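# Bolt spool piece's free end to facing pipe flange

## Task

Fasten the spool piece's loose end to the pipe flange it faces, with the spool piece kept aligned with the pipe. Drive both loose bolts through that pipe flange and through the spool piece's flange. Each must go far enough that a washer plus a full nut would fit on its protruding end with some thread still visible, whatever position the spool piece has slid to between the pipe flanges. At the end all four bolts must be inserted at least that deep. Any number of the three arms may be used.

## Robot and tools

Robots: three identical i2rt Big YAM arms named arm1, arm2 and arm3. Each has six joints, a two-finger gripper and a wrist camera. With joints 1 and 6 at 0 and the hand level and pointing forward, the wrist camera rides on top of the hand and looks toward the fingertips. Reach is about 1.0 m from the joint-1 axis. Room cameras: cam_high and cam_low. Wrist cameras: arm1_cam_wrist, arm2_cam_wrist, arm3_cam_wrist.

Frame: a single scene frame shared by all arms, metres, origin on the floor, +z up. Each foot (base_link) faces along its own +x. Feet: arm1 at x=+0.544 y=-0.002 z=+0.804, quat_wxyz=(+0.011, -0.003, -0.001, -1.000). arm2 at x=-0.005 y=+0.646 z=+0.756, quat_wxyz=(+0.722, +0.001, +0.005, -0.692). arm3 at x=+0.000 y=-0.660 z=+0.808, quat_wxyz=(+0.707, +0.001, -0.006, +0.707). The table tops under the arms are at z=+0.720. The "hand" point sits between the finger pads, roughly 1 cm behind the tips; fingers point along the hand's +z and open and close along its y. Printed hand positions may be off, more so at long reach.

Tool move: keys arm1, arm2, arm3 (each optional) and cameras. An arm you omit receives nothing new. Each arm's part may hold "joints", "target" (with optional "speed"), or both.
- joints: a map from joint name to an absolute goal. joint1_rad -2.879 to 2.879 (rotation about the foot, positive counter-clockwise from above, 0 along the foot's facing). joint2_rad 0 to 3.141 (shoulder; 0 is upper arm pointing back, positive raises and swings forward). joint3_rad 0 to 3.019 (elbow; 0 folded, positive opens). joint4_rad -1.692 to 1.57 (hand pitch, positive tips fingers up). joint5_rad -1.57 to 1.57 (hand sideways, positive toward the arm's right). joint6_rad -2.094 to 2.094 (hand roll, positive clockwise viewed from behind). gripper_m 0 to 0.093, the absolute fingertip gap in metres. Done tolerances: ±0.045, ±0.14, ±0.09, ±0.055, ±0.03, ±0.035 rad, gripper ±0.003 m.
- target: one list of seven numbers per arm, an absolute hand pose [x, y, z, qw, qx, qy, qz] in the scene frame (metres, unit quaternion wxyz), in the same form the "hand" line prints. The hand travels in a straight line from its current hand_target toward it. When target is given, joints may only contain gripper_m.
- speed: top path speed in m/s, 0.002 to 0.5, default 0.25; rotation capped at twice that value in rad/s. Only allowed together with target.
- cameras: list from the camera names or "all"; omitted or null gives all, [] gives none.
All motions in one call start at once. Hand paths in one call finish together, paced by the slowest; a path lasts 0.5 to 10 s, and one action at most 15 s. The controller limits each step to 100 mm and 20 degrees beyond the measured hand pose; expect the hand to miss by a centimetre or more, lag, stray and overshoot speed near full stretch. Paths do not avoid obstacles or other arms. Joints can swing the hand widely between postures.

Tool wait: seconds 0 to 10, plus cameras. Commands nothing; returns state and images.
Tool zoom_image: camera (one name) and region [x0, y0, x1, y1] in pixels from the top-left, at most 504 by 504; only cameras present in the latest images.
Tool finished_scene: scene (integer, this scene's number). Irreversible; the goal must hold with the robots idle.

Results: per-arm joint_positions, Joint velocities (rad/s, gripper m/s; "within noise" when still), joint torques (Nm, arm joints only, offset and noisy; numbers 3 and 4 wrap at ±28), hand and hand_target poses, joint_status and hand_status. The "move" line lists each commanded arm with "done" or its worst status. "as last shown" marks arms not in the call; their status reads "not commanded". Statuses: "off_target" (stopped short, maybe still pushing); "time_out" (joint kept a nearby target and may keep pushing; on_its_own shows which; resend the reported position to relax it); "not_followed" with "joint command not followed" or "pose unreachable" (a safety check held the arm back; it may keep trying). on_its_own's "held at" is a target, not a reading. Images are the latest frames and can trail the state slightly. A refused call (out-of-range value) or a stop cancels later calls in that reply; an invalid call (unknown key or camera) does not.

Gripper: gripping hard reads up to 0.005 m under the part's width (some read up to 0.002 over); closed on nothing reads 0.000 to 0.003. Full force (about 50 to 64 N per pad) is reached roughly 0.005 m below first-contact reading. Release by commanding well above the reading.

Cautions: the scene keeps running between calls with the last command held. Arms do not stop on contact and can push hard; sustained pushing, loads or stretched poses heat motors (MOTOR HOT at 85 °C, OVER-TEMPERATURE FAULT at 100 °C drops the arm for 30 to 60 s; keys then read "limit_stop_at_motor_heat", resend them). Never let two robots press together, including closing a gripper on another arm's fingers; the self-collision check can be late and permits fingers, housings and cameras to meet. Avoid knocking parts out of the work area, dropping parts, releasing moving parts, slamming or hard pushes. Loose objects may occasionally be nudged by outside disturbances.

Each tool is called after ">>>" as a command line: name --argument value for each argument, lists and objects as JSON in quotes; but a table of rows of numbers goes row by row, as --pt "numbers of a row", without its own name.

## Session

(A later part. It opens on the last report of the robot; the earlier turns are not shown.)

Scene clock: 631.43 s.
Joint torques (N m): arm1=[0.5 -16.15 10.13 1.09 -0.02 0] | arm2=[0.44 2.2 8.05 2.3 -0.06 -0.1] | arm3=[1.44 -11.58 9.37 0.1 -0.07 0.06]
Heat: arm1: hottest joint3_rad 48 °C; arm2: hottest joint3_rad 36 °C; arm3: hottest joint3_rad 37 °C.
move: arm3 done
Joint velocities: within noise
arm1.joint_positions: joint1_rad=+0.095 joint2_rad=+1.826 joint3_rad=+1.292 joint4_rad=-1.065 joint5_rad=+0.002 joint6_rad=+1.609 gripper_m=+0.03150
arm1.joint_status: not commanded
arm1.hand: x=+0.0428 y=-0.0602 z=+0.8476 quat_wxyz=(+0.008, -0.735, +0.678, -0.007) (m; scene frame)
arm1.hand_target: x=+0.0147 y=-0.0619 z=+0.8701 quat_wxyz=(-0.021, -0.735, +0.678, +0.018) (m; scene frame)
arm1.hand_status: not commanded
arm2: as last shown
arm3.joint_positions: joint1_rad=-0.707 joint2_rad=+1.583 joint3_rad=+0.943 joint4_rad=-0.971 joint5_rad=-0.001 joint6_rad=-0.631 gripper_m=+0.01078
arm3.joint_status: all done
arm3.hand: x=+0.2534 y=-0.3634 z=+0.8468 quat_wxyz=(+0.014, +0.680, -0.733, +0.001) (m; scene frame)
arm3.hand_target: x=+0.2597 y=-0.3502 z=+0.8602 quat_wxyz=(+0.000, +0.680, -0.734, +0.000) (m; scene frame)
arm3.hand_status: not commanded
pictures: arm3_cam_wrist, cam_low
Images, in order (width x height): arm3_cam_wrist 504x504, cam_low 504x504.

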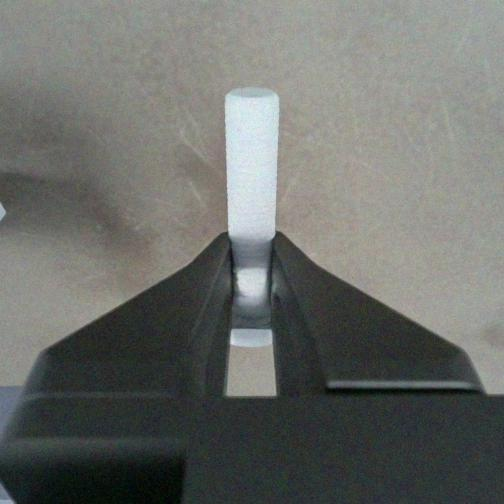

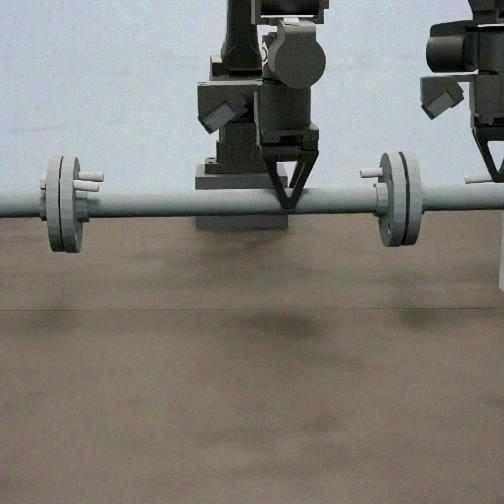

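>>> move --arm3 '{"target":[0.16,-0.34,0.96,-0.02,0.74,-0.67,-0.02],"speed":0.3}' --cameras '[]'

>>> move --arm3 '{"target":[0.044,-0.29,0.94,-0.03,0.744,-0.664,-0.03],"speed":0.25}' --cameras '["arm3_cam_wrist","cam_low"]'

>>> move --arm3 '{"target":[0.043,-0.27,0.898,-0.045,0.744,-0.664,-0.04],"speed":0.1}' --cameras '["arm3_cam_wrist","cam_low"]'

>>> zoom_image --camera "cam_low" --region '[374, 130, 484, 250]'

Scene clock: 638.53 s.
Joint torques (N m): arm1=[0.5 -16.15 10.1 1.1 -0.02 0] | arm2=[0.44 2.26 8.05 2.29 -0.07 -0.1] | arm3=[1.32 -8.41 10.97 0.2 -0.18 0.06]
Heat: arm1: hottest joint3_rad 48 °C; arm2: hottest joint3_rad 37 °C; arm3: hottest joint3_rad 38 °C.
move: arm3 off_target
Joint velocities: within noise
arm1, arm2: as last shown
arm3.joint_positions: joint1_rad=-0.487 joint2_rad=+1.307 joint3_rad=+0.943 joint4_rad=-1.202 joint5_rad=-0.030 joint6_rad=-0.588 gripper_m=+0.01078
arm3.joint_status: not commanded
arm3.hand: x=+0.1571 y=-0.3527 z=+0.9435 quat_wxyz=(-0.004, +0.742, -0.670, -0.016) (m; scene frame)
arm3.hand_target: x=+0.1597 y=-0.3404 z=+0.9600 quat_wxyz=(-0.020, +0.741, -0.671, -0.020) (m; scene frame)
arm3.hand_status: off_target (0.021 m and 1.9 deg from the pose sent, 0.149 m and 11.0 deg at the start)
pictures: none
No camera images: "cameras" was empty.

Scene clock: 640.10 s.
Joint torques (N m): arm1=[0.67 -16.15 10.14 1.11 -0.02 0] | arm2=[0.44 2.26 8.05 2.32 -0.06 -0.1] | arm3=[0.97 -8.12 9.13 1.24 0.05 0.01]
Heat: arm1: hottest joint3_rad 48 °C; arm2: hottest joint3_rad 37 °C; arm3: hottest joint3_rad 38 °C.
move: arm3 off_target
Joint velocities: within noise
arm1, arm2: as last shown
arm3.joint_positions: joint1_rad=-0.137 joint2_rad=+1.335 joint3_rad=+0.943 joint4_rad=-1.134 joint5_rad=-0.026 joint6_rad=-0.253 gripper_m=+0.01078
arm3.joint_status: not commanded
arm3.hand: x=+0.0445 y=-0.3009 z=+0.9346 quat_wxyz=(-0.017, +0.747, -0.664, -0.024) (m; scene frame)
arm3.hand_target: x=+0.0440 y=-0.2902 z=+0.9401 quat_wxyz=(-0.030, +0.745, -0.665, -0.030) (m; scene frame)
arm3.hand_status: off_target (0.012 m and 1.7 deg from the pose sent, 0.129 m and 3.5 deg at the start)
pictures: arm3_cam_wrist, cam_low
Images, in order (width x height): arm3_cam_wrist 504x504, cam_low 504x504.

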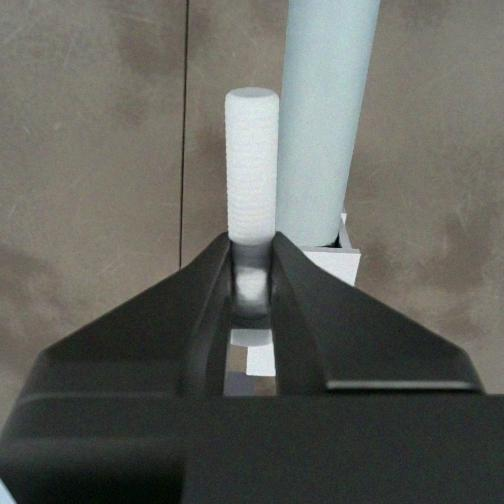

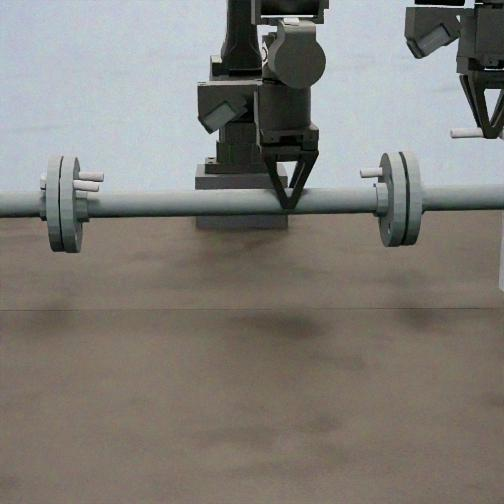

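Scene clock: 641.30 s.
Joint torques (N m): arm1=[0.62 -16.15 10.13 1.11 -0.01 0.01] | arm2=[0.38 2.26 8.05 2.3 -0.07 -0.1] | arm3=[1.38 -9.29 7.71 1.37 0.05 0.04]
Heat: arm1: hottest joint3_rad 48 °C; arm2: hottest joint3_rad 37 °C; arm3: hottest joint3_rad 38 °C.
move: arm3 done
Joint velocities: within noise
arm1, arm2: as last shown
arm3.joint_positions: joint1_rad=-0.131 joint2_rad=+1.417 joint3_rad=+0.912 joint4_rad=-0.974 joint5_rad=-0.024 joint6_rad=-0.242 gripper_m=+0.01078
arm3.joint_status: not commanded
arm3.hand: x=+0.0463 y=-0.2759 z=+0.8971 quat_wxyz=(-0.037, +0.745, -0.665, -0.036) (m; scene frame)
arm3.hand_target: x=+0.0430 y=-0.2701 z=+0.8981 quat_wxyz=(-0.045, +0.745, -0.665, -0.040) (m; scene frame)
arm3.hand_status: done (0.007 m and 1.0 deg from the pose sent, 0.048 m and 3.7 deg at the start)
pictures: arm3_cam_wrist, cam_low
Images, in order (width x height): arm3_cam_wrist 504x504, cam_low 504x504.

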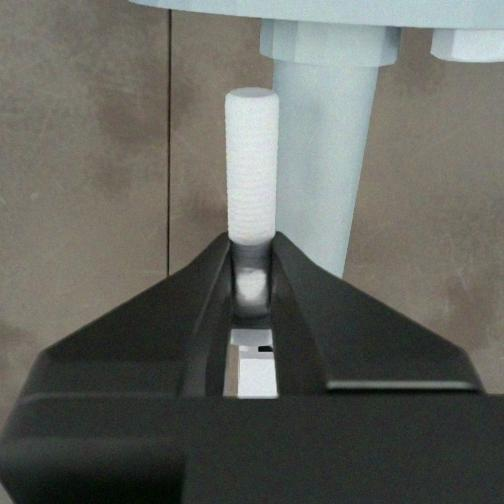

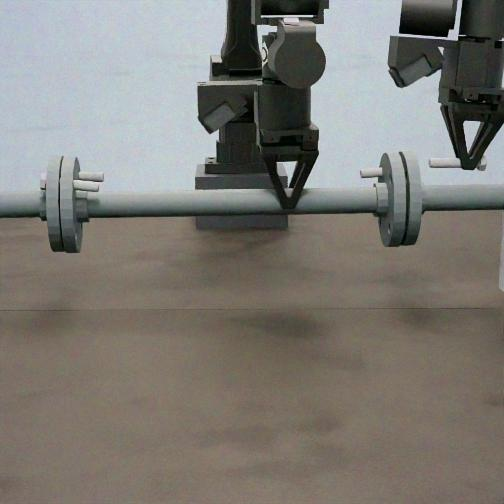

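Scaled by 4.200 from the camera's 504x504 image, which has a finer 720x720 frame.

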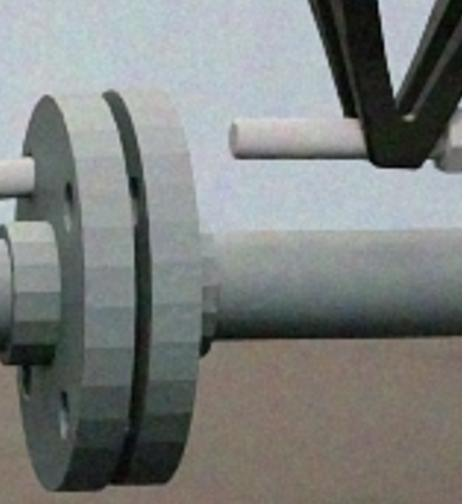

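>>> move --arm3 '{"target":[0.0385,-0.277,0.877,-0.045,0.744,-0.664,-0.04],"speed":0.08}' --cameras '["arm3_cam_wrist","cam_low","cam_high"]'

>>> zoom_image --camera "cam_low" --region '[374, 130, 484, 250]'

>>> zoom_image --camera "cam_high" --region '[310, 180, 450, 300]'

Scene clock: 645.83 s.
Joint torques (N m): arm1=[0.56 -16.03 10.14 1.11 -0.02 0] | arm2=[0.38 2.26 8.05 2.29 -0.06 -0.1] | arm3=[1.32 -8.76 7.21 1.4 0.05 0.04]
Heat: arm1: hottest joint3_rad 49 °C; arm2: hottest joint3_rad 37 °C; arm3: hottest joint3_rad 38 °C.
move: arm3 done
Joint velocities: within noise
arm1, arm2: as last shown
arm3.joint_positions: joint1_rad=-0.120 joint2_rad=+1.426 joint3_rad=+0.863 joint4_rad=-0.910 joint5_rad=-0.022 joint6_rad=-0.231 gripper_m=+0.01078
arm3.joint_status: not commanded
arm3.hand: x=+0.0417 y=-0.2816 z=+0.8779 quat_wxyz=(-0.039, +0.745, -0.665, -0.038) (m; scene frame)
arm3.hand_target: x=+0.0385 y=-0.2770 z=+0.8771 quat_wxyz=(-0.045, +0.745, -0.665, -0.040) (m; scene frame)
arm3.hand_status: done (0.006 m and 0.7 deg from the pose sent, 0.022 m and 1.0 deg at the start)
pictures: arm3_cam_wrist, cam_high, cam_low
Images, in order (width x height): arm3_cam_wrist 504x504, cam_high 504x504, cam_low 504x504.

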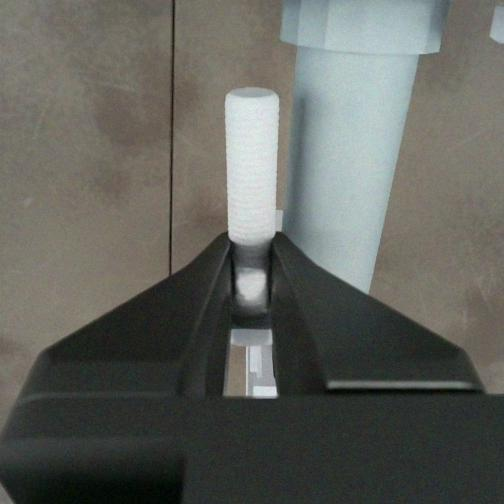

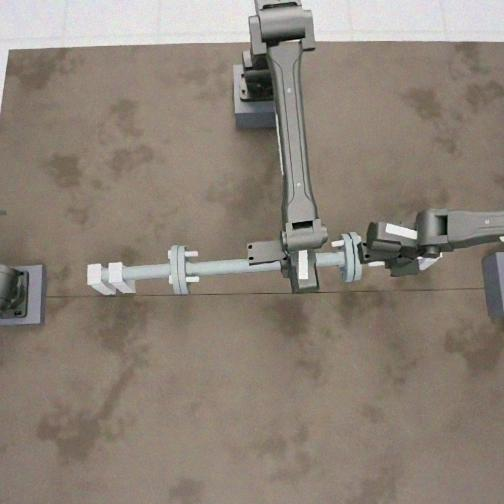

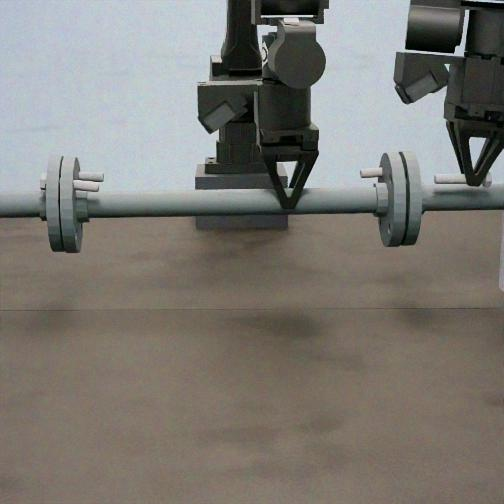

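Scaled by 4.200 from the camera's 504x504 image, which has a finer 720x720 frame.

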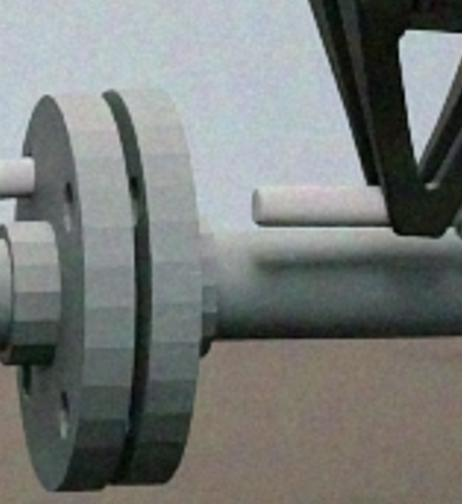

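Scaled by 3.600 from the camera's 504x504 image, which has a finer 720x720 frame.

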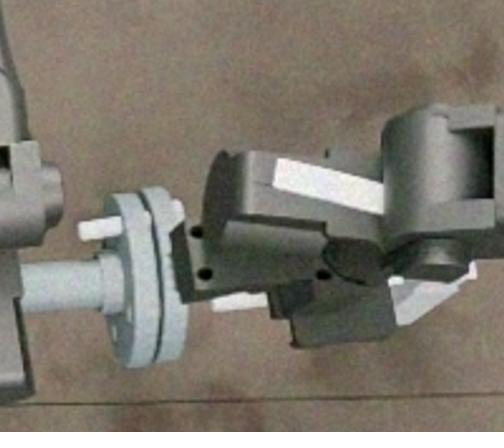

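>>> move --arm3 '{"target":[0.0375,-0.256,0.888,-0.045,0.744,-0.664,-0.04],"speed":0.06}' --cameras '["arm3_cam_wrist","cam_low"]'

>>> zoom_image --camera "cam_low" --region '[374, 130, 484, 250]'

>>> move --arm3 '{"target":[0.037,-0.238,0.892,-0.045,0.744,-0.664,-0.04],"speed":0.06}' --cameras '["arm3_cam_wrist","cam_low"]'

>>> zoom_image --camera "cam_low" --region '[374, 130, 484, 250]'

Scene clock: 650.90 s.
Joint torques (N m): arm1=[0.56 -16.09 10.13 1.09 -0.02 0] | arm2=[0.44 2.26 8.05 2.29 -0.06 -0.1] | arm3=[1.61 -9.23 11.03 0.27 0.06 0.06]
Heat: arm1: hottest joint3_rad 49 °C; arm2: hottest joint3_rad 37 °C; arm3: hottest joint3_rad 38 °C.
move: arm3 off_target
Joint velocities: within noise
arm1: as last shown
arm2.joint_positions: joint1_rad=-0.314 joint2_rad=+0.536 joint3_rad=+1.343 joint4_rad=-1.211 joint5_rad=-0.221 joint6_rad=-0.105 gripper_m=+0.09396
arm2.joint_status: not commanded
arm2.hand: x=-0.0250 y=+0.4220 z=+1.3171 quat_wxyz=(-0.380, -0.595, -0.585, +0.400) (m; scene frame)
arm2.hand_target: x=-0.0240 y=+0.4252 z=+1.3289 quat_wxyz=(-0.386, -0.588, -0.581, +0.410) (m; scene frame)
arm2.hand_status: not commanded
arm3.joint_positions: joint1_rad=-0.112 joint2_rad=+1.458 joint3_rad=+0.884 joint4_rad=-0.918 joint5_rad=-0.022 joint6_rad=-0.223 gripper_m=+0.01078
arm3.joint_status: not commanded
arm3.hand: x=+0.0393 y=-0.2762 z=+0.8732 quat_wxyz=(-0.031, +0.745, -0.666, -0.032) (m; scene frame)
arm3.hand_target: x=+0.0374 y=-0.2568 z=+0.8882 quat_wxyz=(-0.045, +0.745, -0.665, -0.041) (m; scene frame)
arm3.hand_status: off_target (0.025 m and 1.8 deg from the pose sent, 0.028 m and 0.7 deg at the start)
pictures: arm3_cam_wrist, cam_low
Images, in order (width x height): arm3_cam_wrist 504x504, cam_low 504x504.

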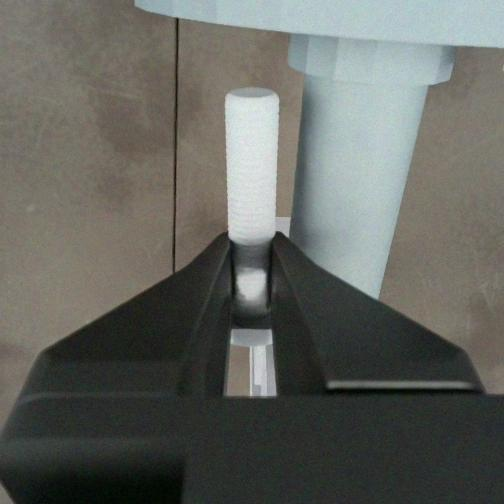

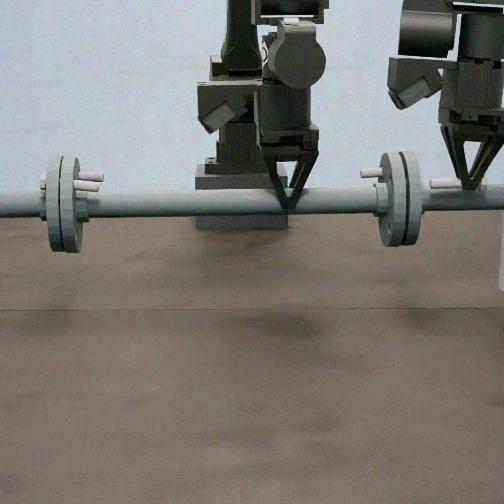

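Scaled by 4.200 from the camera's 504x504 image, which has a finer 720x720 frame.

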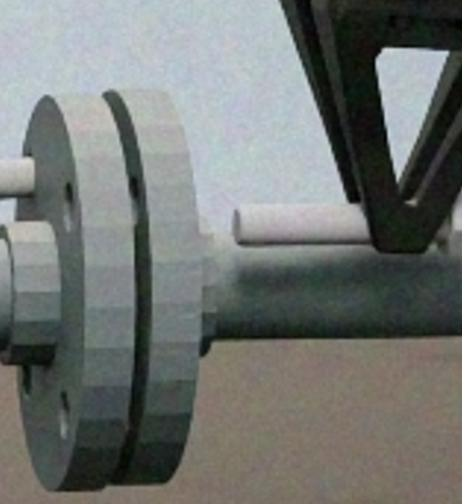

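Scene clock: 651.93 s.
Joint torques (N m): arm1=[0.62 -16.09 10.13 1.09 -0.02 0] | arm2=[0.44 2.26 8.05 2.3 -0.07 -0.1] | arm3=[1.44 -9.58 11.45 0.39 0.04 0.03]
Heat: arm1: hottest joint3_rad 49 °C; arm2: hottest joint3_rad 37 °C; arm3: hottest joint3_rad 38 °C.
move: arm3 off_target
Joint velocities: within noise
arm1, arm2: as last shown
arm3.joint_positions: joint1_rad=-0.107 joint2_rad=+1.496 joint3_rad=+0.933 joint4_rad=-0.936 joint5_rad=-0.021 joint6_rad=-0.218 gripper_m=+0.01078
arm3.joint_status: not commanded
arm3.hand: x=+0.0390 y=-0.2607 z=+0.8758 quat_wxyz=(-0.029, +0.745, -0.666, -0.030) (m; scene frame)
arm3.hand_target: x=+0.0368 y=-0.2390 z=+0.8924 quat_wxyz=(-0.045, +0.745, -0.665, -0.041) (m; scene frame)
arm3.hand_status: off_target (0.028 m and 2.2 deg from the pose sent, 0.043 m and 1.8 deg at the start)
pictures: arm3_cam_wrist, cam_low
Images, in order (width x height): arm3_cam_wrist 504x504, cam_low 504x504.

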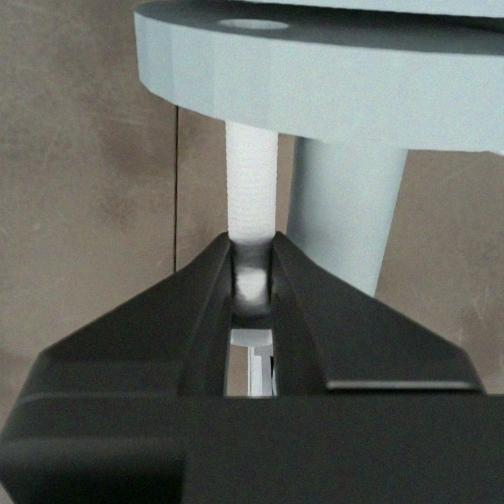

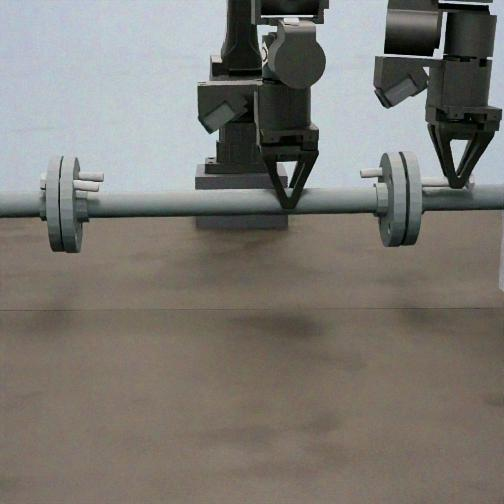

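Scaled by 4.200 from the camera's 504x504 image, which has a finer 720x720 frame.

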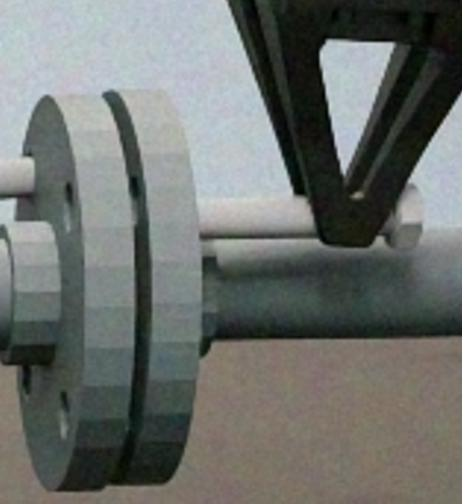

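>>> move --arm3 '{"target":[0.037,-0.234,0.898,-0.045,0.744,-0.664,-0.04],"speed":0.06}' --cameras '["cam_low"]'

>>> zoom_image --camera "cam_low" --region '[374, 130, 484, 250]'

>>> move --arm3 '{"target":[0.037,-0.218,0.897,-0.045,0.744,-0.664,-0.04],"speed":0.06}' --cameras '["arm3_cam_wrist","cam_low"]'

>>> zoom_image --camera "cam_low" --region '[374, 130, 484, 250]'

Scene clock: 657.63 s.
Joint torques (N m): arm1=[0.44 -16.09 10.15 1.1 -0.02 0.01] | arm2=[0.5 2.32 8.05 2.32 -0.06 -0.1] | arm3=[1.49 -9.99 11.93 0.57 0.03 0.05]
Heat: arm1: hottest joint3_rad 49 °C; arm2: hottest joint3_rad 37 °C; arm3: hottest joint3_rad 39 °C.
move: arm3 off_target
Joint velocities: within noise
arm1, arm2: as last shown
arm3.joint_positions: joint1_rad=-0.107 joint2_rad=+1.499 joint3_rad=+0.946 joint4_rad=-0.958 joint5_rad=-0.021 joint6_rad=-0.216 gripper_m=+0.01078
arm3.joint_status: not commanded
arm3.hand: x=+0.0389 y=-0.2605 z=+0.8789 quat_wxyz=(-0.024, +0.745, -0.666, -0.027) (m; scene frame)
arm3.hand_target: x=+0.0367 y=-0.2354 z=+0.8985 quat_wxyz=(-0.045, +0.745, -0.665, -0.041) (m; scene frame)
arm3.hand_status: off_target (0.033 m and 2.9 deg from the pose sent, 0.035 m and 2.2 deg at the start)
pictures: cam_low
Images, in order (width x height): cam_low 504x504.

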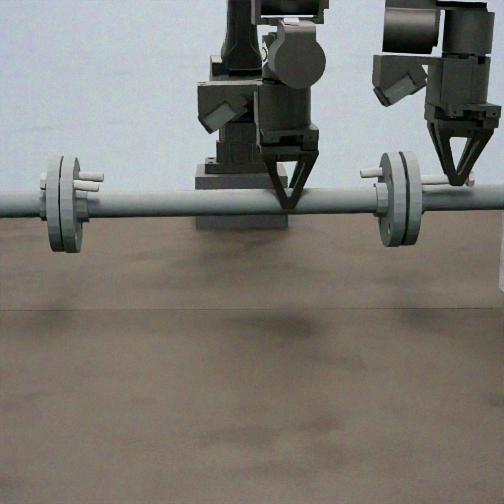

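Scaled by 4.200 from the camera's 504x504 image, which has a finer 720x720 frame.

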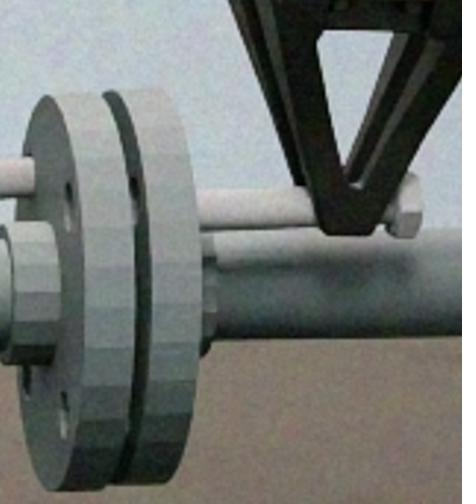

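Scene clock: 658.63 s.
Joint torques (N m): arm1=[0.62 -16.21 10.11 1.07 -0.02 0] | arm2=[0.5 2.26 8.05 2.3 -0.06 -0.1] | arm3=[1.73 -10.17 13.29 1.18 -0.07 0.04]
Heat: arm1: hottest joint3_rad 49 °C; arm2: hottest joint3_rad 37 °C; arm3: hottest joint3_rad 39 °C.
move: arm3 off_target
Joint velocities: within noise
arm1.joint_positions: joint1_rad=+0.095 joint2_rad=+1.826 joint3_rad=+1.292 joint4_rad=-1.065 joint5_rad=+0.002 joint6_rad=+1.609 gripper_m=+0.03150
arm1.joint_status: not commanded
arm1.hand: x=+0.0428 y=-0.0602 z=+0.8476 quat_wxyz=(+0.008, -0.735, +0.678, -0.007) (m; scene frame)
arm1.hand_target: x=+0.0147 y=-0.0619 z=+0.8701 quat_wxyz=(-0.021, -0.735, +0.678, +0.018) (m; scene frame)
arm1.hand_status: not commanded
arm2: as last shown
arm3.joint_positions: joint1_rad=-0.106 joint2_rad=+1.529 joint3_rad=+0.968 joint4_rad=-0.985 joint5_rad=-0.018 joint6_rad=-0.213 gripper_m=+0.01078
arm3.joint_status: not commanded
arm3.hand: x=+0.0392 y=-0.2594 z=+0.8742 quat_wxyz=(-0.010, +0.744, -0.668, -0.015) (m; scene frame)
arm3.hand_target: x=+0.0365 y=-0.2209 z=+0.8986 quat_wxyz=(-0.045, +0.745, -0.665, -0.041) (m; scene frame)
arm3.hand_status: off_target (0.047 m and 4.9 deg from the pose sent, 0.046 m and 2.9 deg at the start)
pictures: arm3_cam_wrist, cam_low
Images, in order (width x height): arm3_cam_wrist 504x504, cam_low 504x504.

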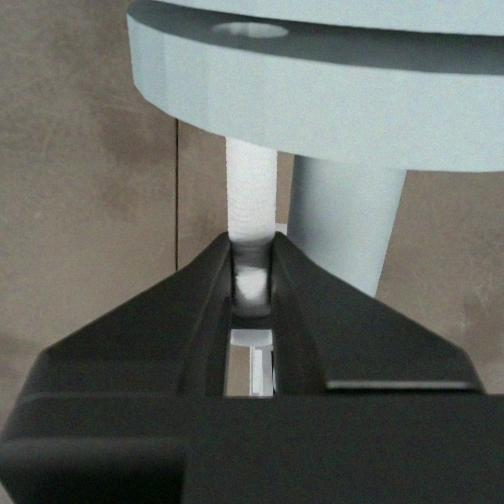

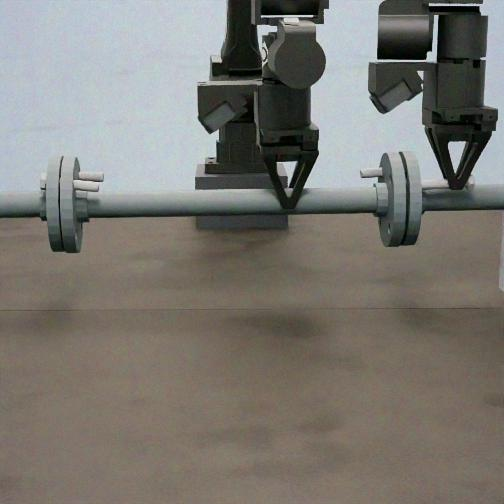

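Scaled by 4.200 from the camera's 504x504 image, which has a finer 720x720 frame.

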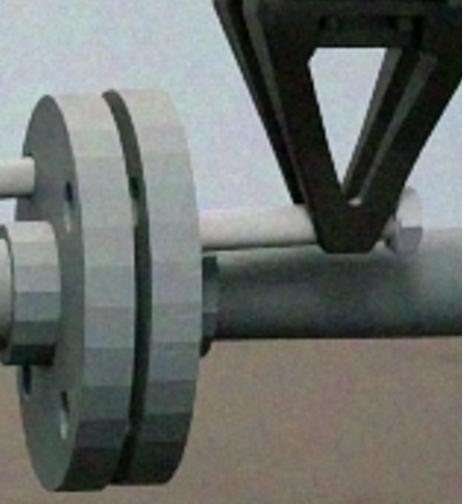

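>>> move --arm3 '{"target":[0.037,-0.270,0.888,-0.045,0.744,-0.664,-0.04],"speed":0.1}' --cameras '[]'

>>> move --arm3 '{"target":[0.037,-0.252,0.900,-0.050,0.744,-0.664,-0.044],"speed":0.06}' --cameras '["cam_low"]'

>>> zoom_image --camera "cam_low" --region '[374, 130, 484, 250]'

>>> move --arm3 '{"target":[0.037,-0.234,0.904,-0.050,0.744,-0.664,-0.044],"speed":0.06}' --cameras '["cam_low","arm3_cam_wrist"]'

>>> zoom_image --camera "cam_low" --region '[374, 130, 484, 250]'

Scene clock: 665.47 s.
Joint torques (N m): arm1=[0.62 -16.15 10.14 1.1 -0.02 0] | arm2=[0.38 2.2 8.05 2.3 -0.07 -0.09] | arm3=[0.97 -10.81 7.31 1.32 -0.07 -0.09]
Heat: arm1: hottest joint3_rad 49 °C; arm2: hottest joint3_rad 37 °C; arm3: hottest joint3_rad 40 °C.
move: arm3 done
Joint velocities: within noise
arm1, arm2: as last shown
arm3.joint_positions: joint1_rad=-0.106 joint2_rad=+1.446 joint3_rad=+0.898 joint4_rad=-0.943 joint5_rad=-0.018 joint6_rad=-0.213 gripper_m=+0.01078
arm3.joint_status: not commanded
arm3.hand: x=+0.0375 y=-0.2751 z=+0.8823 quat_wxyz=(-0.033, +0.744, -0.667, -0.031) (m; scene frame)
arm3.hand_target: x=+0.0370 y=-0.2700 z=+0.8882 quat_wxyz=(-0.045, +0.745, -0.665, -0.040) (m; scene frame)
arm3.hand_status: done (0.008 m and 1.7 deg from the pose sent, 0.017 m and 4.9 deg at the start)
pictures: none
No camera images: "cameras" was empty.

Scene clock: 666.43 s.
Joint torques (N m): arm1=[0.62 -16.15 10.13 1.09 -0.02 0.01] | arm2=[0.44 2.26 8.05 2.3 -0.07 -0.1] | arm3=[1.08 -9.29 11.52 0.49 -0.08 -0.03]
Heat: arm1: hottest joint3_rad 49 °C; arm2: hottest joint3_rad 37 °C; arm3: hottest joint3_rad 40 °C.
move: arm3 off_target
Joint velocities: within noise
arm1, arm2: as last shown
arm3.joint_positions: joint1_rad=-0.106 joint2_rad=+1.446 joint3_rad=+0.898 joint4_rad=-0.943 joint5_rad=-0.018 joint6_rad=-0.213 gripper_m=+0.01078
arm3.joint_status: not commanded
arm3.hand: x=+0.0375 y=-0.2751 z=+0.8823 quat_wxyz=(-0.033, +0.744, -0.667, -0.031) (m; scene frame)
arm3.hand_target: x=+0.0369 y=-0.2530 z=+0.9004 quat_wxyz=(-0.050, +0.744, -0.664, -0.044) (m; scene frame)
arm3.hand_status: off_target (0.029 m and 2.5 deg from the pose sent, 0.029 m and 2.5 deg at the start)
pictures: cam_low
Images, in order (width x height): cam_low 504x504.

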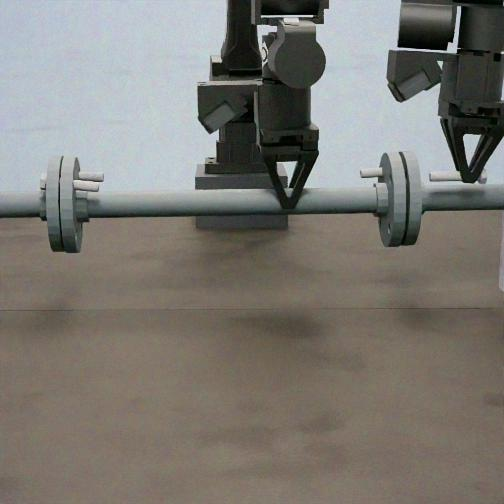

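Scaled by 4.200 from the camera's 504x504 image, which has a finer 720x720 frame.

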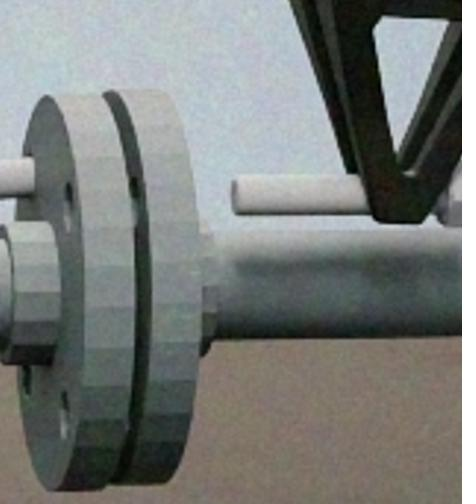

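Scene clock: 667.47 s.
Joint torques (N m): arm1=[0.67 -16.09 10.13 1.11 -0.03 0] | arm2=[0.44 2.26 8.05 2.3 -0.07 -0.1] | arm3=[1.32 -9.7 12.03 0.59 -0.08 0.01]
Heat: arm1: hottest joint3_rad 49 °C; arm2: hottest joint3_rad 37 °C; arm3: hottest joint3_rad 40 °C.
move: arm3 off_target
Joint velocities: within noise
arm1, arm2: as last shown
arm3.joint_positions: joint1_rad=-0.106 joint2_rad=+1.482 joint3_rad=+0.946 joint4_rad=-0.962 joint5_rad=-0.018 joint6_rad=-0.213 gripper_m=+0.01078
arm3.joint_status: not commanded
arm3.hand: x=+0.0390 y=-0.2607 z=+0.8850 quat_wxyz=(-0.030, +0.744, -0.667, -0.029) (m; scene frame)
arm3.hand_target: x=+0.0368 y=-0.2355 z=+0.9045 quat_wxyz=(-0.050, +0.744, -0.664, -0.044) (m; scene frame)
arm3.hand_status: off_target (0.033 m and 2.9 deg from the pose sent, 0.047 m and 2.5 deg at the start)
pictures: arm3_cam_wrist, cam_low
Images, in order (width x height): arm3_cam_wrist 504x504, cam_low 504x504.

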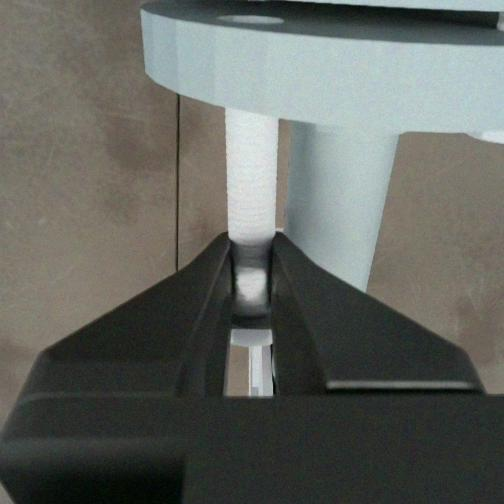

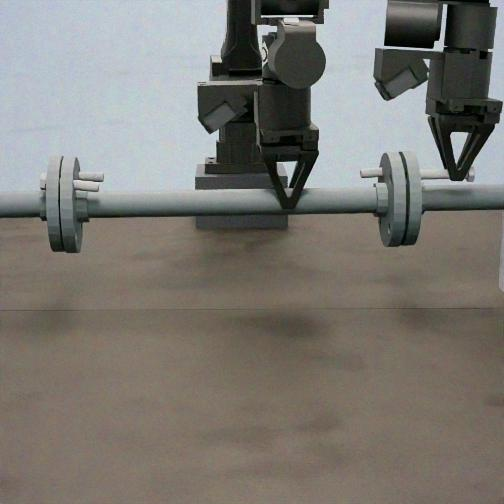

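Scaled by 4.200 from the camera's 504x504 image, which has a finer 720x720 frame.

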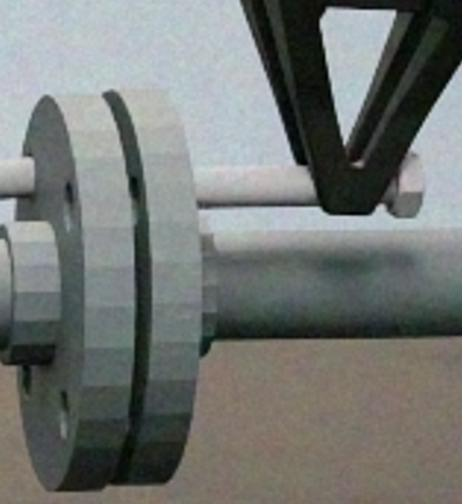

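>>> move --arm3 '{"target":[0.037,-0.22,0.9035,-0.05,0.744,-0.664,-0.044],"speed":0.05}' --cameras '["cam_low","arm3_cam_wrist"]'

>>> zoom_image --camera "cam_low" --region '[374, 130, 484, 250]'

Scene clock: 679.20 s.
Joint torques (N m): arm1=[0.62 -16.15 10.1 1.13 -0.01 0.01] | arm2=[0.5 2.26 8.05 2.29 -0.06 -0.1] | arm3=[1.32 -10.81 11.85 0.91 -0.05 0.03]
Heat: arm1: hottest joint3_rad 49 °C; arm2: hottest joint3_rad 37 °C; arm3: hottest joint3_rad 40 °C.
move: arm3 off_target
Joint velocities: within noise
arm1, arm2: as last shown
arm3.joint_positions: joint1_rad=-0.102 joint2_rad=+1.521 joint3_rad=+0.986 joint4_rad=-0.974 joint5_rad=-0.019 joint6_rad=-0.213 gripper_m=+0.01078
arm3.joint_status: not commanded
arm3.hand: x=+0.0387 y=-0.2483 z=+0.8836 quat_wxyz=(-0.025, +0.745, -0.666, -0.026) (m; scene frame)
arm3.hand_target: x=+0.0368 y=-0.2216 z=+0.9042 quat_wxyz=(-0.050, +0.744, -0.664, -0.044) (m; scene frame)
arm3.hand_status: off_target (0.035 m and 3.6 deg from the pose sent, 0.045 m and 2.9 deg at the start)
pictures: arm3_cam_wrist, cam_low
Images, in order (width x height): arm3_cam_wrist 504x504, cam_low 504x504.

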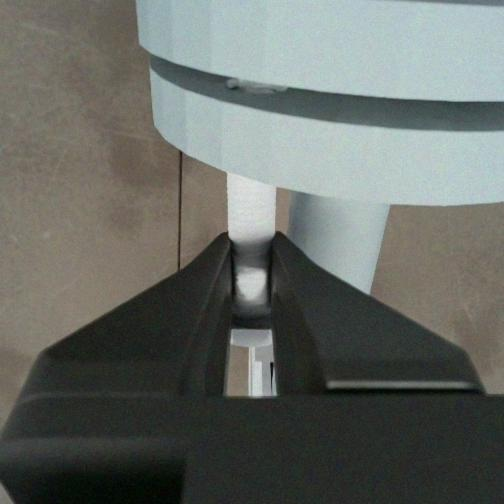

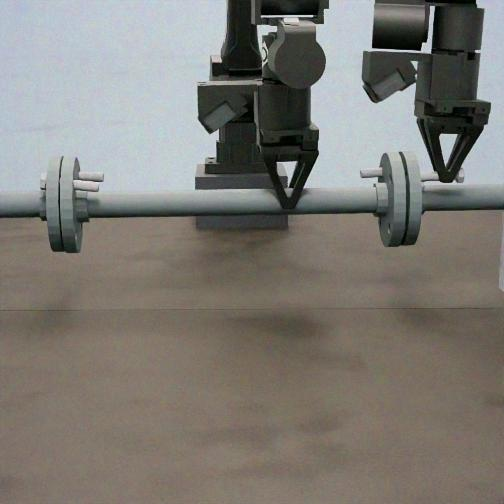

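Scaled by 4.200 from the camera's 504x504 image, which has a finer 720x720 frame.

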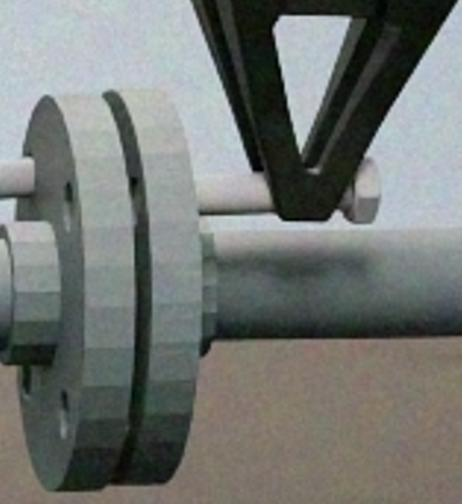

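It's in. Continue.

>>> move --arm3 '{"target":[0.037,-0.205,0.901,-0.05,0.744,-0.664,-0.044],"speed":0.05}' --cameras '[]'

>>> move --arm3 '{"target":[0.037,-0.192,0.899,-0.05,0.744,-0.664,-0.044],"speed":0.05}' --cameras '["cam_low","arm3_cam_wrist"]'

>>> zoom_image --camera "cam_low" --region '[374, 130, 484, 250]'

Scene clock: 683.30 s.
Joint torques (N m): arm1=[0.79 -16.15 10.11 1.1 -0.09 0] | arm2=[0.44 2.26 8.05 2.3 -0.07 -0.1] | arm3=[1.44 -10.23 12.63 1.01 -0.05 0.06]
Heat: arm1: hottest joint3_rad 49 °C; arm2: hottest joint3_rad 37 °C; arm3: hottest joint3_rad 40 °C.
move: arm3 off_target
Joint velocities: within noise
arm1.joint_positions: joint1_rad=+0.092 joint2_rad=+1.827 joint3_rad=+1.292 joint4_rad=-1.065 joint5_rad=+0.004 joint6_rad=+1.609 gripper_m=+0.03150
arm1.joint_status: not commanded
arm1.hand: x=+0.0427 y=-0.0585 z=+0.8472 quat_wxyz=(+0.009, -0.734, +0.679, -0.006) (m; scene frame)
arm1.hand_target: x=+0.0147 y=-0.0619 z=+0.8700 quat_wxyz=(-0.021, -0.735, +0.678, +0.018) (m; scene frame)
arm1.hand_status: not commanded
arm2.joint_positions: joint1_rad=-0.314 joint2_rad=+0.536 joint3_rad=+1.343 joint4_rad=-1.211 joint5_rad=-0.221 joint6_rad=-0.105 gripper_m=+0.09396
arm2.joint_status: not commanded
arm2.hand: x=-0.0250 y=+0.4220 z=+1.3171 quat_wxyz=(-0.380, -0.595, -0.585, +0.400) (m; scene frame)
arm2.hand_target: x=-0.0240 y=+0.4252 z=+1.3289 quat_wxyz=(-0.386, -0.588, -0.581, +0.410) (m; scene frame)
arm2.hand_status: not commanded
arm3.joint_positions: joint1_rad=-0.099 joint2_rad=+1.551 joint3_rad=+1.014 joint4_rad=-0.976 joint5_rad=-0.019 joint6_rad=-0.212 gripper_m=+0.01078
arm3.joint_status: not commanded
arm3.hand: x=+0.0384 y=-0.2383 z=+0.8814 quat_wxyz=(-0.023, +0.746, -0.665, -0.025) (m; scene frame)
arm3.hand_target: x=+0.0367 y=-0.2070 z=+0.9020 quat_wxyz=(-0.050, +0.744, -0.664, -0.045) (m; scene frame)
arm3.hand_status: off_target (0.039 m and 3.8 deg from the pose sent, 0.047 m and 3.5 deg at the start)
pictures: none
No camera images: "cameras" was empty.

Scene clock: 684.27 s.
Joint torques (N m): arm1=[0.73 -16.15 10.11 1.09 -0.04 0] | arm2=[0.44 2.2 8.05 2.3 -0.06 -0.1] | arm3=[1.38 -9.7 13.29 1.59 0.01 0.03]
Heat: arm1: hottest joint3_rad 49 °C; arm2: hottest joint3_rad 37 °C; arm3: hottest joint3_rad 41 °C.
move: arm3 off_target
Joint velocities: within noise
arm1, arm2: as last shown
arm1.joint_positions: joint1_rad=+0.092 joint2_rad=+1.827 joint3_rad=+1.292 joint4_rad=-1.065 joint5_rad=+0.003 joint6_rad=+1.609 gripper_m=+0.03150
arm1.hand: x=+0.0427 y=-0.0587 z=+0.8472 quat_wxyz=(+0.009, -0.734, +0.679, -0.007) (m; scene frame)
arm3.joint_positions: joint1_rad=-0.096 joint2_rad=+1.569 joint3_rad=+1.038 joint4_rad=-0.994 joint5_rad=-0.020 joint6_rad=-0.205 gripper_m=+0.01078
arm3.joint_status: not commanded
arm3.hand: x=+0.0373 y=-0.2331 z=+0.8821 quat_wxyz=(-0.018, +0.745, -0.667, -0.022) (m; scene frame)
arm3.hand_target: x=+0.0365 y=-0.1949 z=+0.9006 quat_wxyz=(-0.050, +0.744, -0.664, -0.045) (m; scene frame)
arm3.hand_status: off_target (0.044 m and 4.5 deg from the pose sent, 0.050 m and 3.8 deg at the start)
pictures: arm3_cam_wrist, cam_low
Images, in order (width x height): arm3_cam_wrist 504x504, cam_low 504x504.

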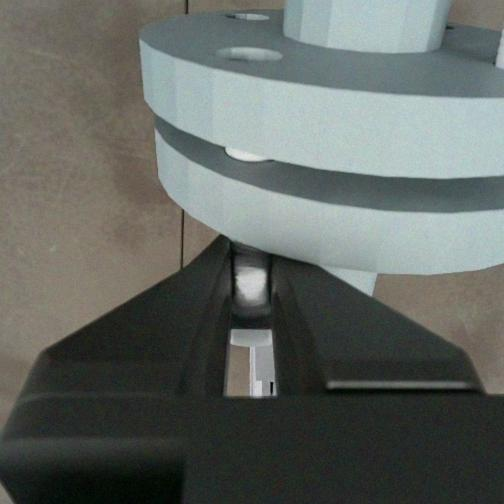

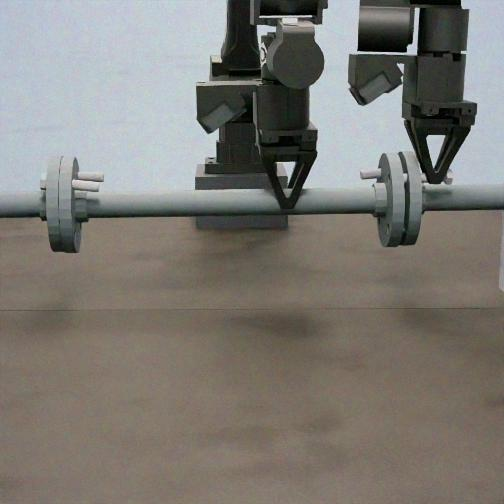

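Scaled by 4.200 from the camera's 504x504 image, which has a finer 720x720 frame.

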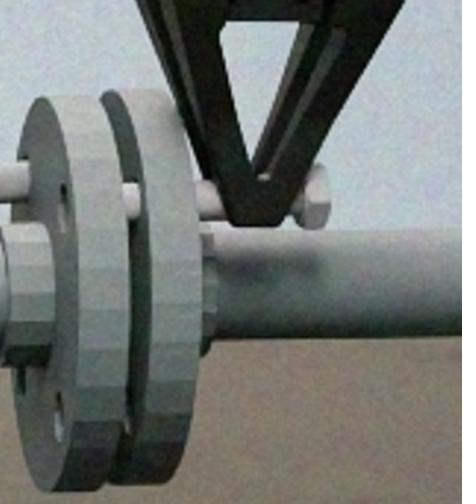

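>>> move --arm3 '{"target":[0.037,-0.187,0.898,-0.05,0.744,-0.664,-0.044],"speed":0.05}' --arm1 '{"joints":{"joint3_rad":1.357}}' --cameras '["cam_low","arm3_cam_wrist"]'

>>> zoom_image --camera "cam_low" --region '[374, 130, 484, 250]'

Scene clock: 690.47 s.
Joint torques (N m): arm1=[0.67 -16.15 10.61 1.06 -0.03 0] | arm2=[0.44 2.26 8.05 2.29 -0.06 -0.1] | arm3=[1.32 -9.41 13.72 1.85 0.02 -0.01]
Heat: arm1: hottest joint3_rad 50 °C; arm2: hottest joint3_rad 37 °C; arm3: hottest joint3_rad 42 °C.
move: arm1 done; arm3 off_target
Joint velocities: within noise
arm1.joint_positions: joint1_rad=+0.092 joint2_rad=+1.827 joint3_rad=+1.292 joint4_rad=-1.065 joint5_rad=+0.003 joint6_rad=+1.609 gripper_m=+0.03150
arm1.joint_status: all done
arm1.hand: x=+0.0427 y=-0.0587 z=+0.8472 quat_wxyz=(+0.009, -0.734, +0.679, -0.007) (m; scene frame)
arm1.hand_target: x=+0.0118 y=-0.0623 z=+0.8725 quat_wxyz=(-0.023, -0.735, +0.678, +0.020) (m; scene frame)
arm1.hand_status: not commanded
arm2: as last shown
arm3.joint_positions: joint1_rad=-0.096 joint2_rad=+1.574 joint3_rad=+1.044 joint4_rad=-1.004 joint5_rad=-0.020 joint6_rad=-0.200 gripper_m=+0.01078
arm3.joint_status: not commanded
arm3.hand: x=+0.0373 y=-0.2328 z=+0.8823 quat_wxyz=(-0.015, +0.743, -0.669, -0.020) (m; scene frame)
arm3.hand_target: x=+0.0365 y=-0.1904 z=+0.9001 quat_wxyz=(-0.050, +0.744, -0.664, -0.045) (m; scene frame)
arm3.hand_status: off_target (0.048 m and 4.9 deg from the pose sent, 0.049 m and 4.5 deg at the start)
pictures: arm3_cam_wrist, cam_low
Images, in order (width x height): arm3_cam_wrist 504x504, cam_low 504x504.

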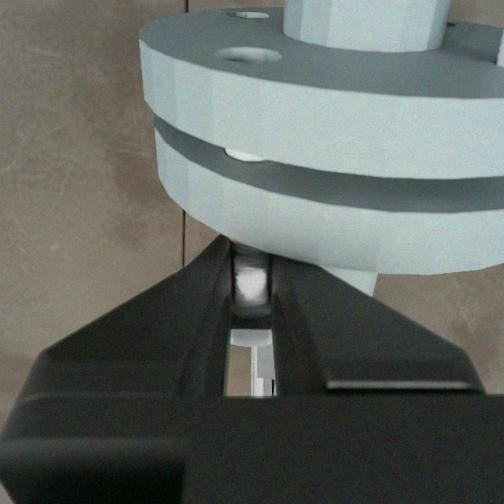

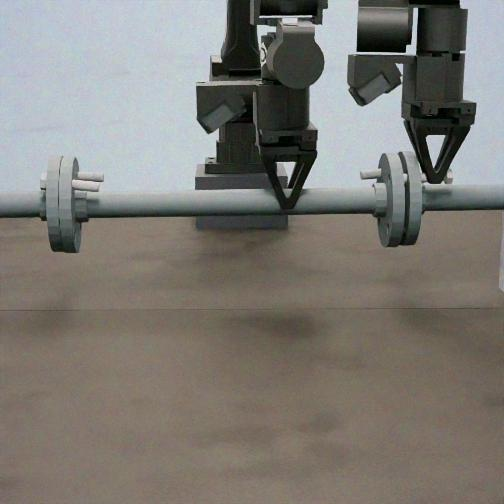

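Scaled by 4.200 from the camera's 504x504 image, which has a finer 720x720 frame.

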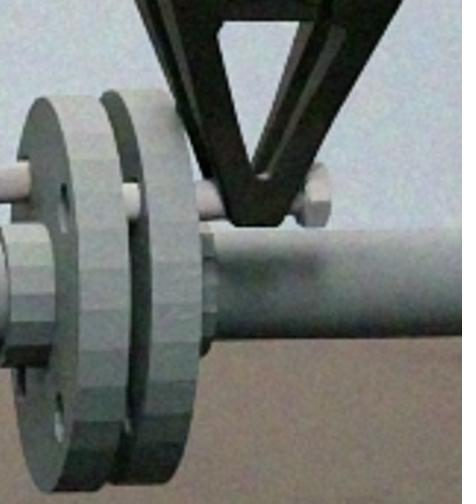

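>>> move --arm3 '{"target":[0.037,-0.2,0.899,-0.05,0.744,-0.664,-0.044],"speed":0.05}' --arm1 '{"joints":{"joint3_rad":1.368}}' --cameras '[]'

>>> move --arm3 '{"target":[0.037,-0.187,0.898,-0.05,0.744,-0.664,-0.044],"speed":0.05}' --cameras '["cam_low","arm3_cam_wrist"]'

>>> zoom_image --camera "cam_low" --region '[374, 130, 484, 250]'

>>> zoom_image --camera "arm3_cam_wrist" --region '[130, 0, 380, 250]'

Scene clock: 695.67 s.
Joint torques (N m): arm1=[0.79 -16.15 11.33 1.1 -0.03 -0.01] | arm2=[0.44 2.26 8.03 2.3 -0.07 -0.1] | arm3=[1.08 -11.46 11.21 2.02 0.01 -0.06]
Heat: arm1: hottest joint3_rad 50 °C; arm2: hottest joint3_rad 37 °C; arm3: hottest joint3_rad 44 °C.
move: arm1 done; arm3 off_target
Joint velocities: within noise
arm1.joint_positions: joint1_rad=+0.092 joint2_rad=+1.827 joint3_rad=+1.293 joint4_rad=-1.065 joint5_rad=+0.003 joint6_rad=+1.609 gripper_m=+0.03150
arm1.joint_status: all done
arm1.hand: x=+0.0422 y=-0.0588 z=+0.8476 quat_wxyz=(+0.008, -0.734, +0.679, -0.006) (m; scene frame)
arm1.hand_target: x=+0.0072 y=-0.0628 z=+0.8765 quat_wxyz=(-0.028, -0.734, +0.678, +0.024) (m; scene frame)
arm1.hand_status: not commanded
arm2: as last shown
arm3.joint_positions: joint1_rad=-0.096 joint2_rad=+1.574 joint3_rad=+1.044 joint4_rad=-1.005 joint5_rad=-0.020 joint6_rad=-0.200 gripper_m=+0.01078
arm3.joint_status: not commanded
arm3.hand: x=+0.0373 y=-0.2329 z=+0.8823 quat_wxyz=(-0.015, +0.743, -0.669, -0.019) (m; scene frame)
arm3.hand_target: x=+0.0368 y=-0.2019 z=+0.9004 quat_wxyz=(-0.050, +0.744, -0.664, -0.044) (m; scene frame)
arm3.hand_status: off_target (0.037 m and 5.0 deg from the pose sent, 0.037 m and 4.9 deg at the start)
pictures: none
No camera images: "cameras" was empty.

Scene clock: 696.63 s.
Joint torques (N m): arm1=[0.79 -16.09 11.29 1.09 -0.04 0] | arm2=[0.44 2.26 8.05 2.3 -0.06 -0.1] | arm3=[1.26 -9.17 13.71 1.91 0.02 -0.03]
Heat: arm1: hottest joint3_rad 50 °C; arm2: hottest joint3_rad 37 °C; arm3: hottest joint3_rad 44 °C.
move: arm3 off_target
Joint velocities: within noise
arm1, arm2: as last shown
arm3.joint_positions: joint1_rad=-0.096 joint2_rad=+1.574 joint3_rad=+1.044 joint4_rad=-1.005 joint5_rad=-0.020 joint6_rad=-0.200 gripper_m=+0.01078
arm3.joint_status: not commanded
arm3.hand: x=+0.0373 y=-0.2329 z=+0.8823 quat_wxyz=(-0.015, +0.743, -0.669, -0.019) (m; scene frame)
arm3.hand_target: x=+0.0365 y=-0.1905 z=+0.9001 quat_wxyz=(-0.050, +0.744, -0.664, -0.044) (m; scene frame)
arm3.hand_status: off_target (0.049 m and 5.0 deg from the pose sent, 0.048 m and 4.9 deg at the start)
pictures: arm3_cam_wrist, cam_low
Images, in order (width x height): arm3_cam_wrist 504x504, cam_low 504x504.

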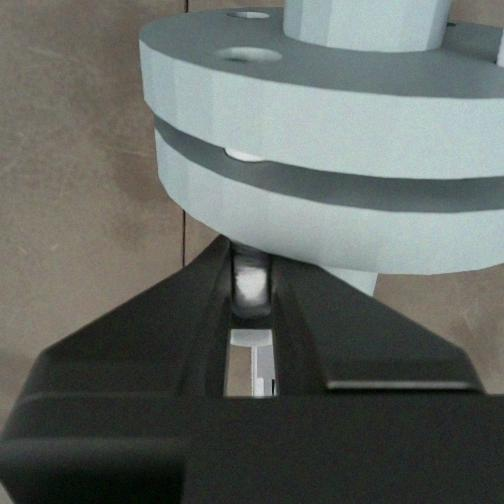

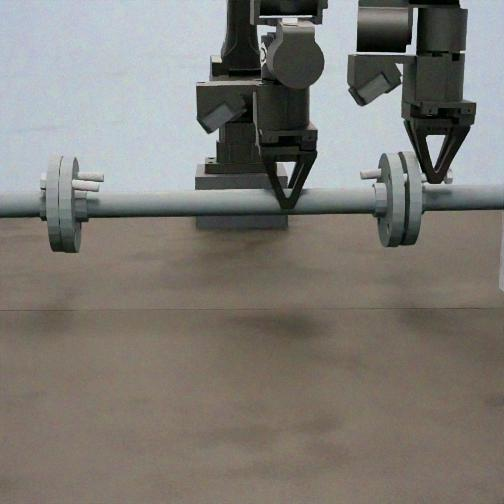

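Scaled by 4.200 from the camera's 504x504 image, which has a finer 720x720 frame.

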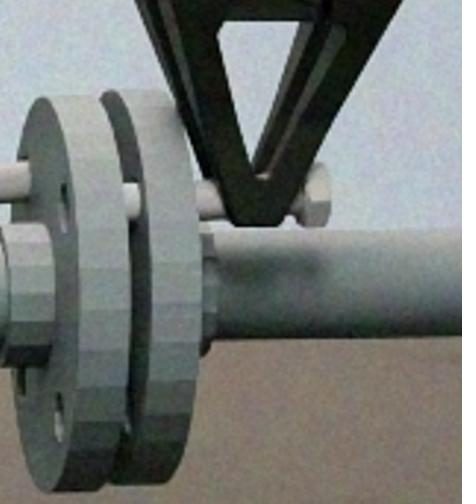

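Scaled by 2.016 from the camera's 504x504 image, which has a finer 720x720 frame.

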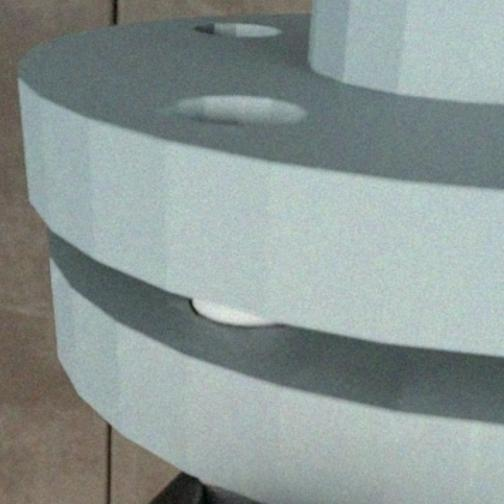

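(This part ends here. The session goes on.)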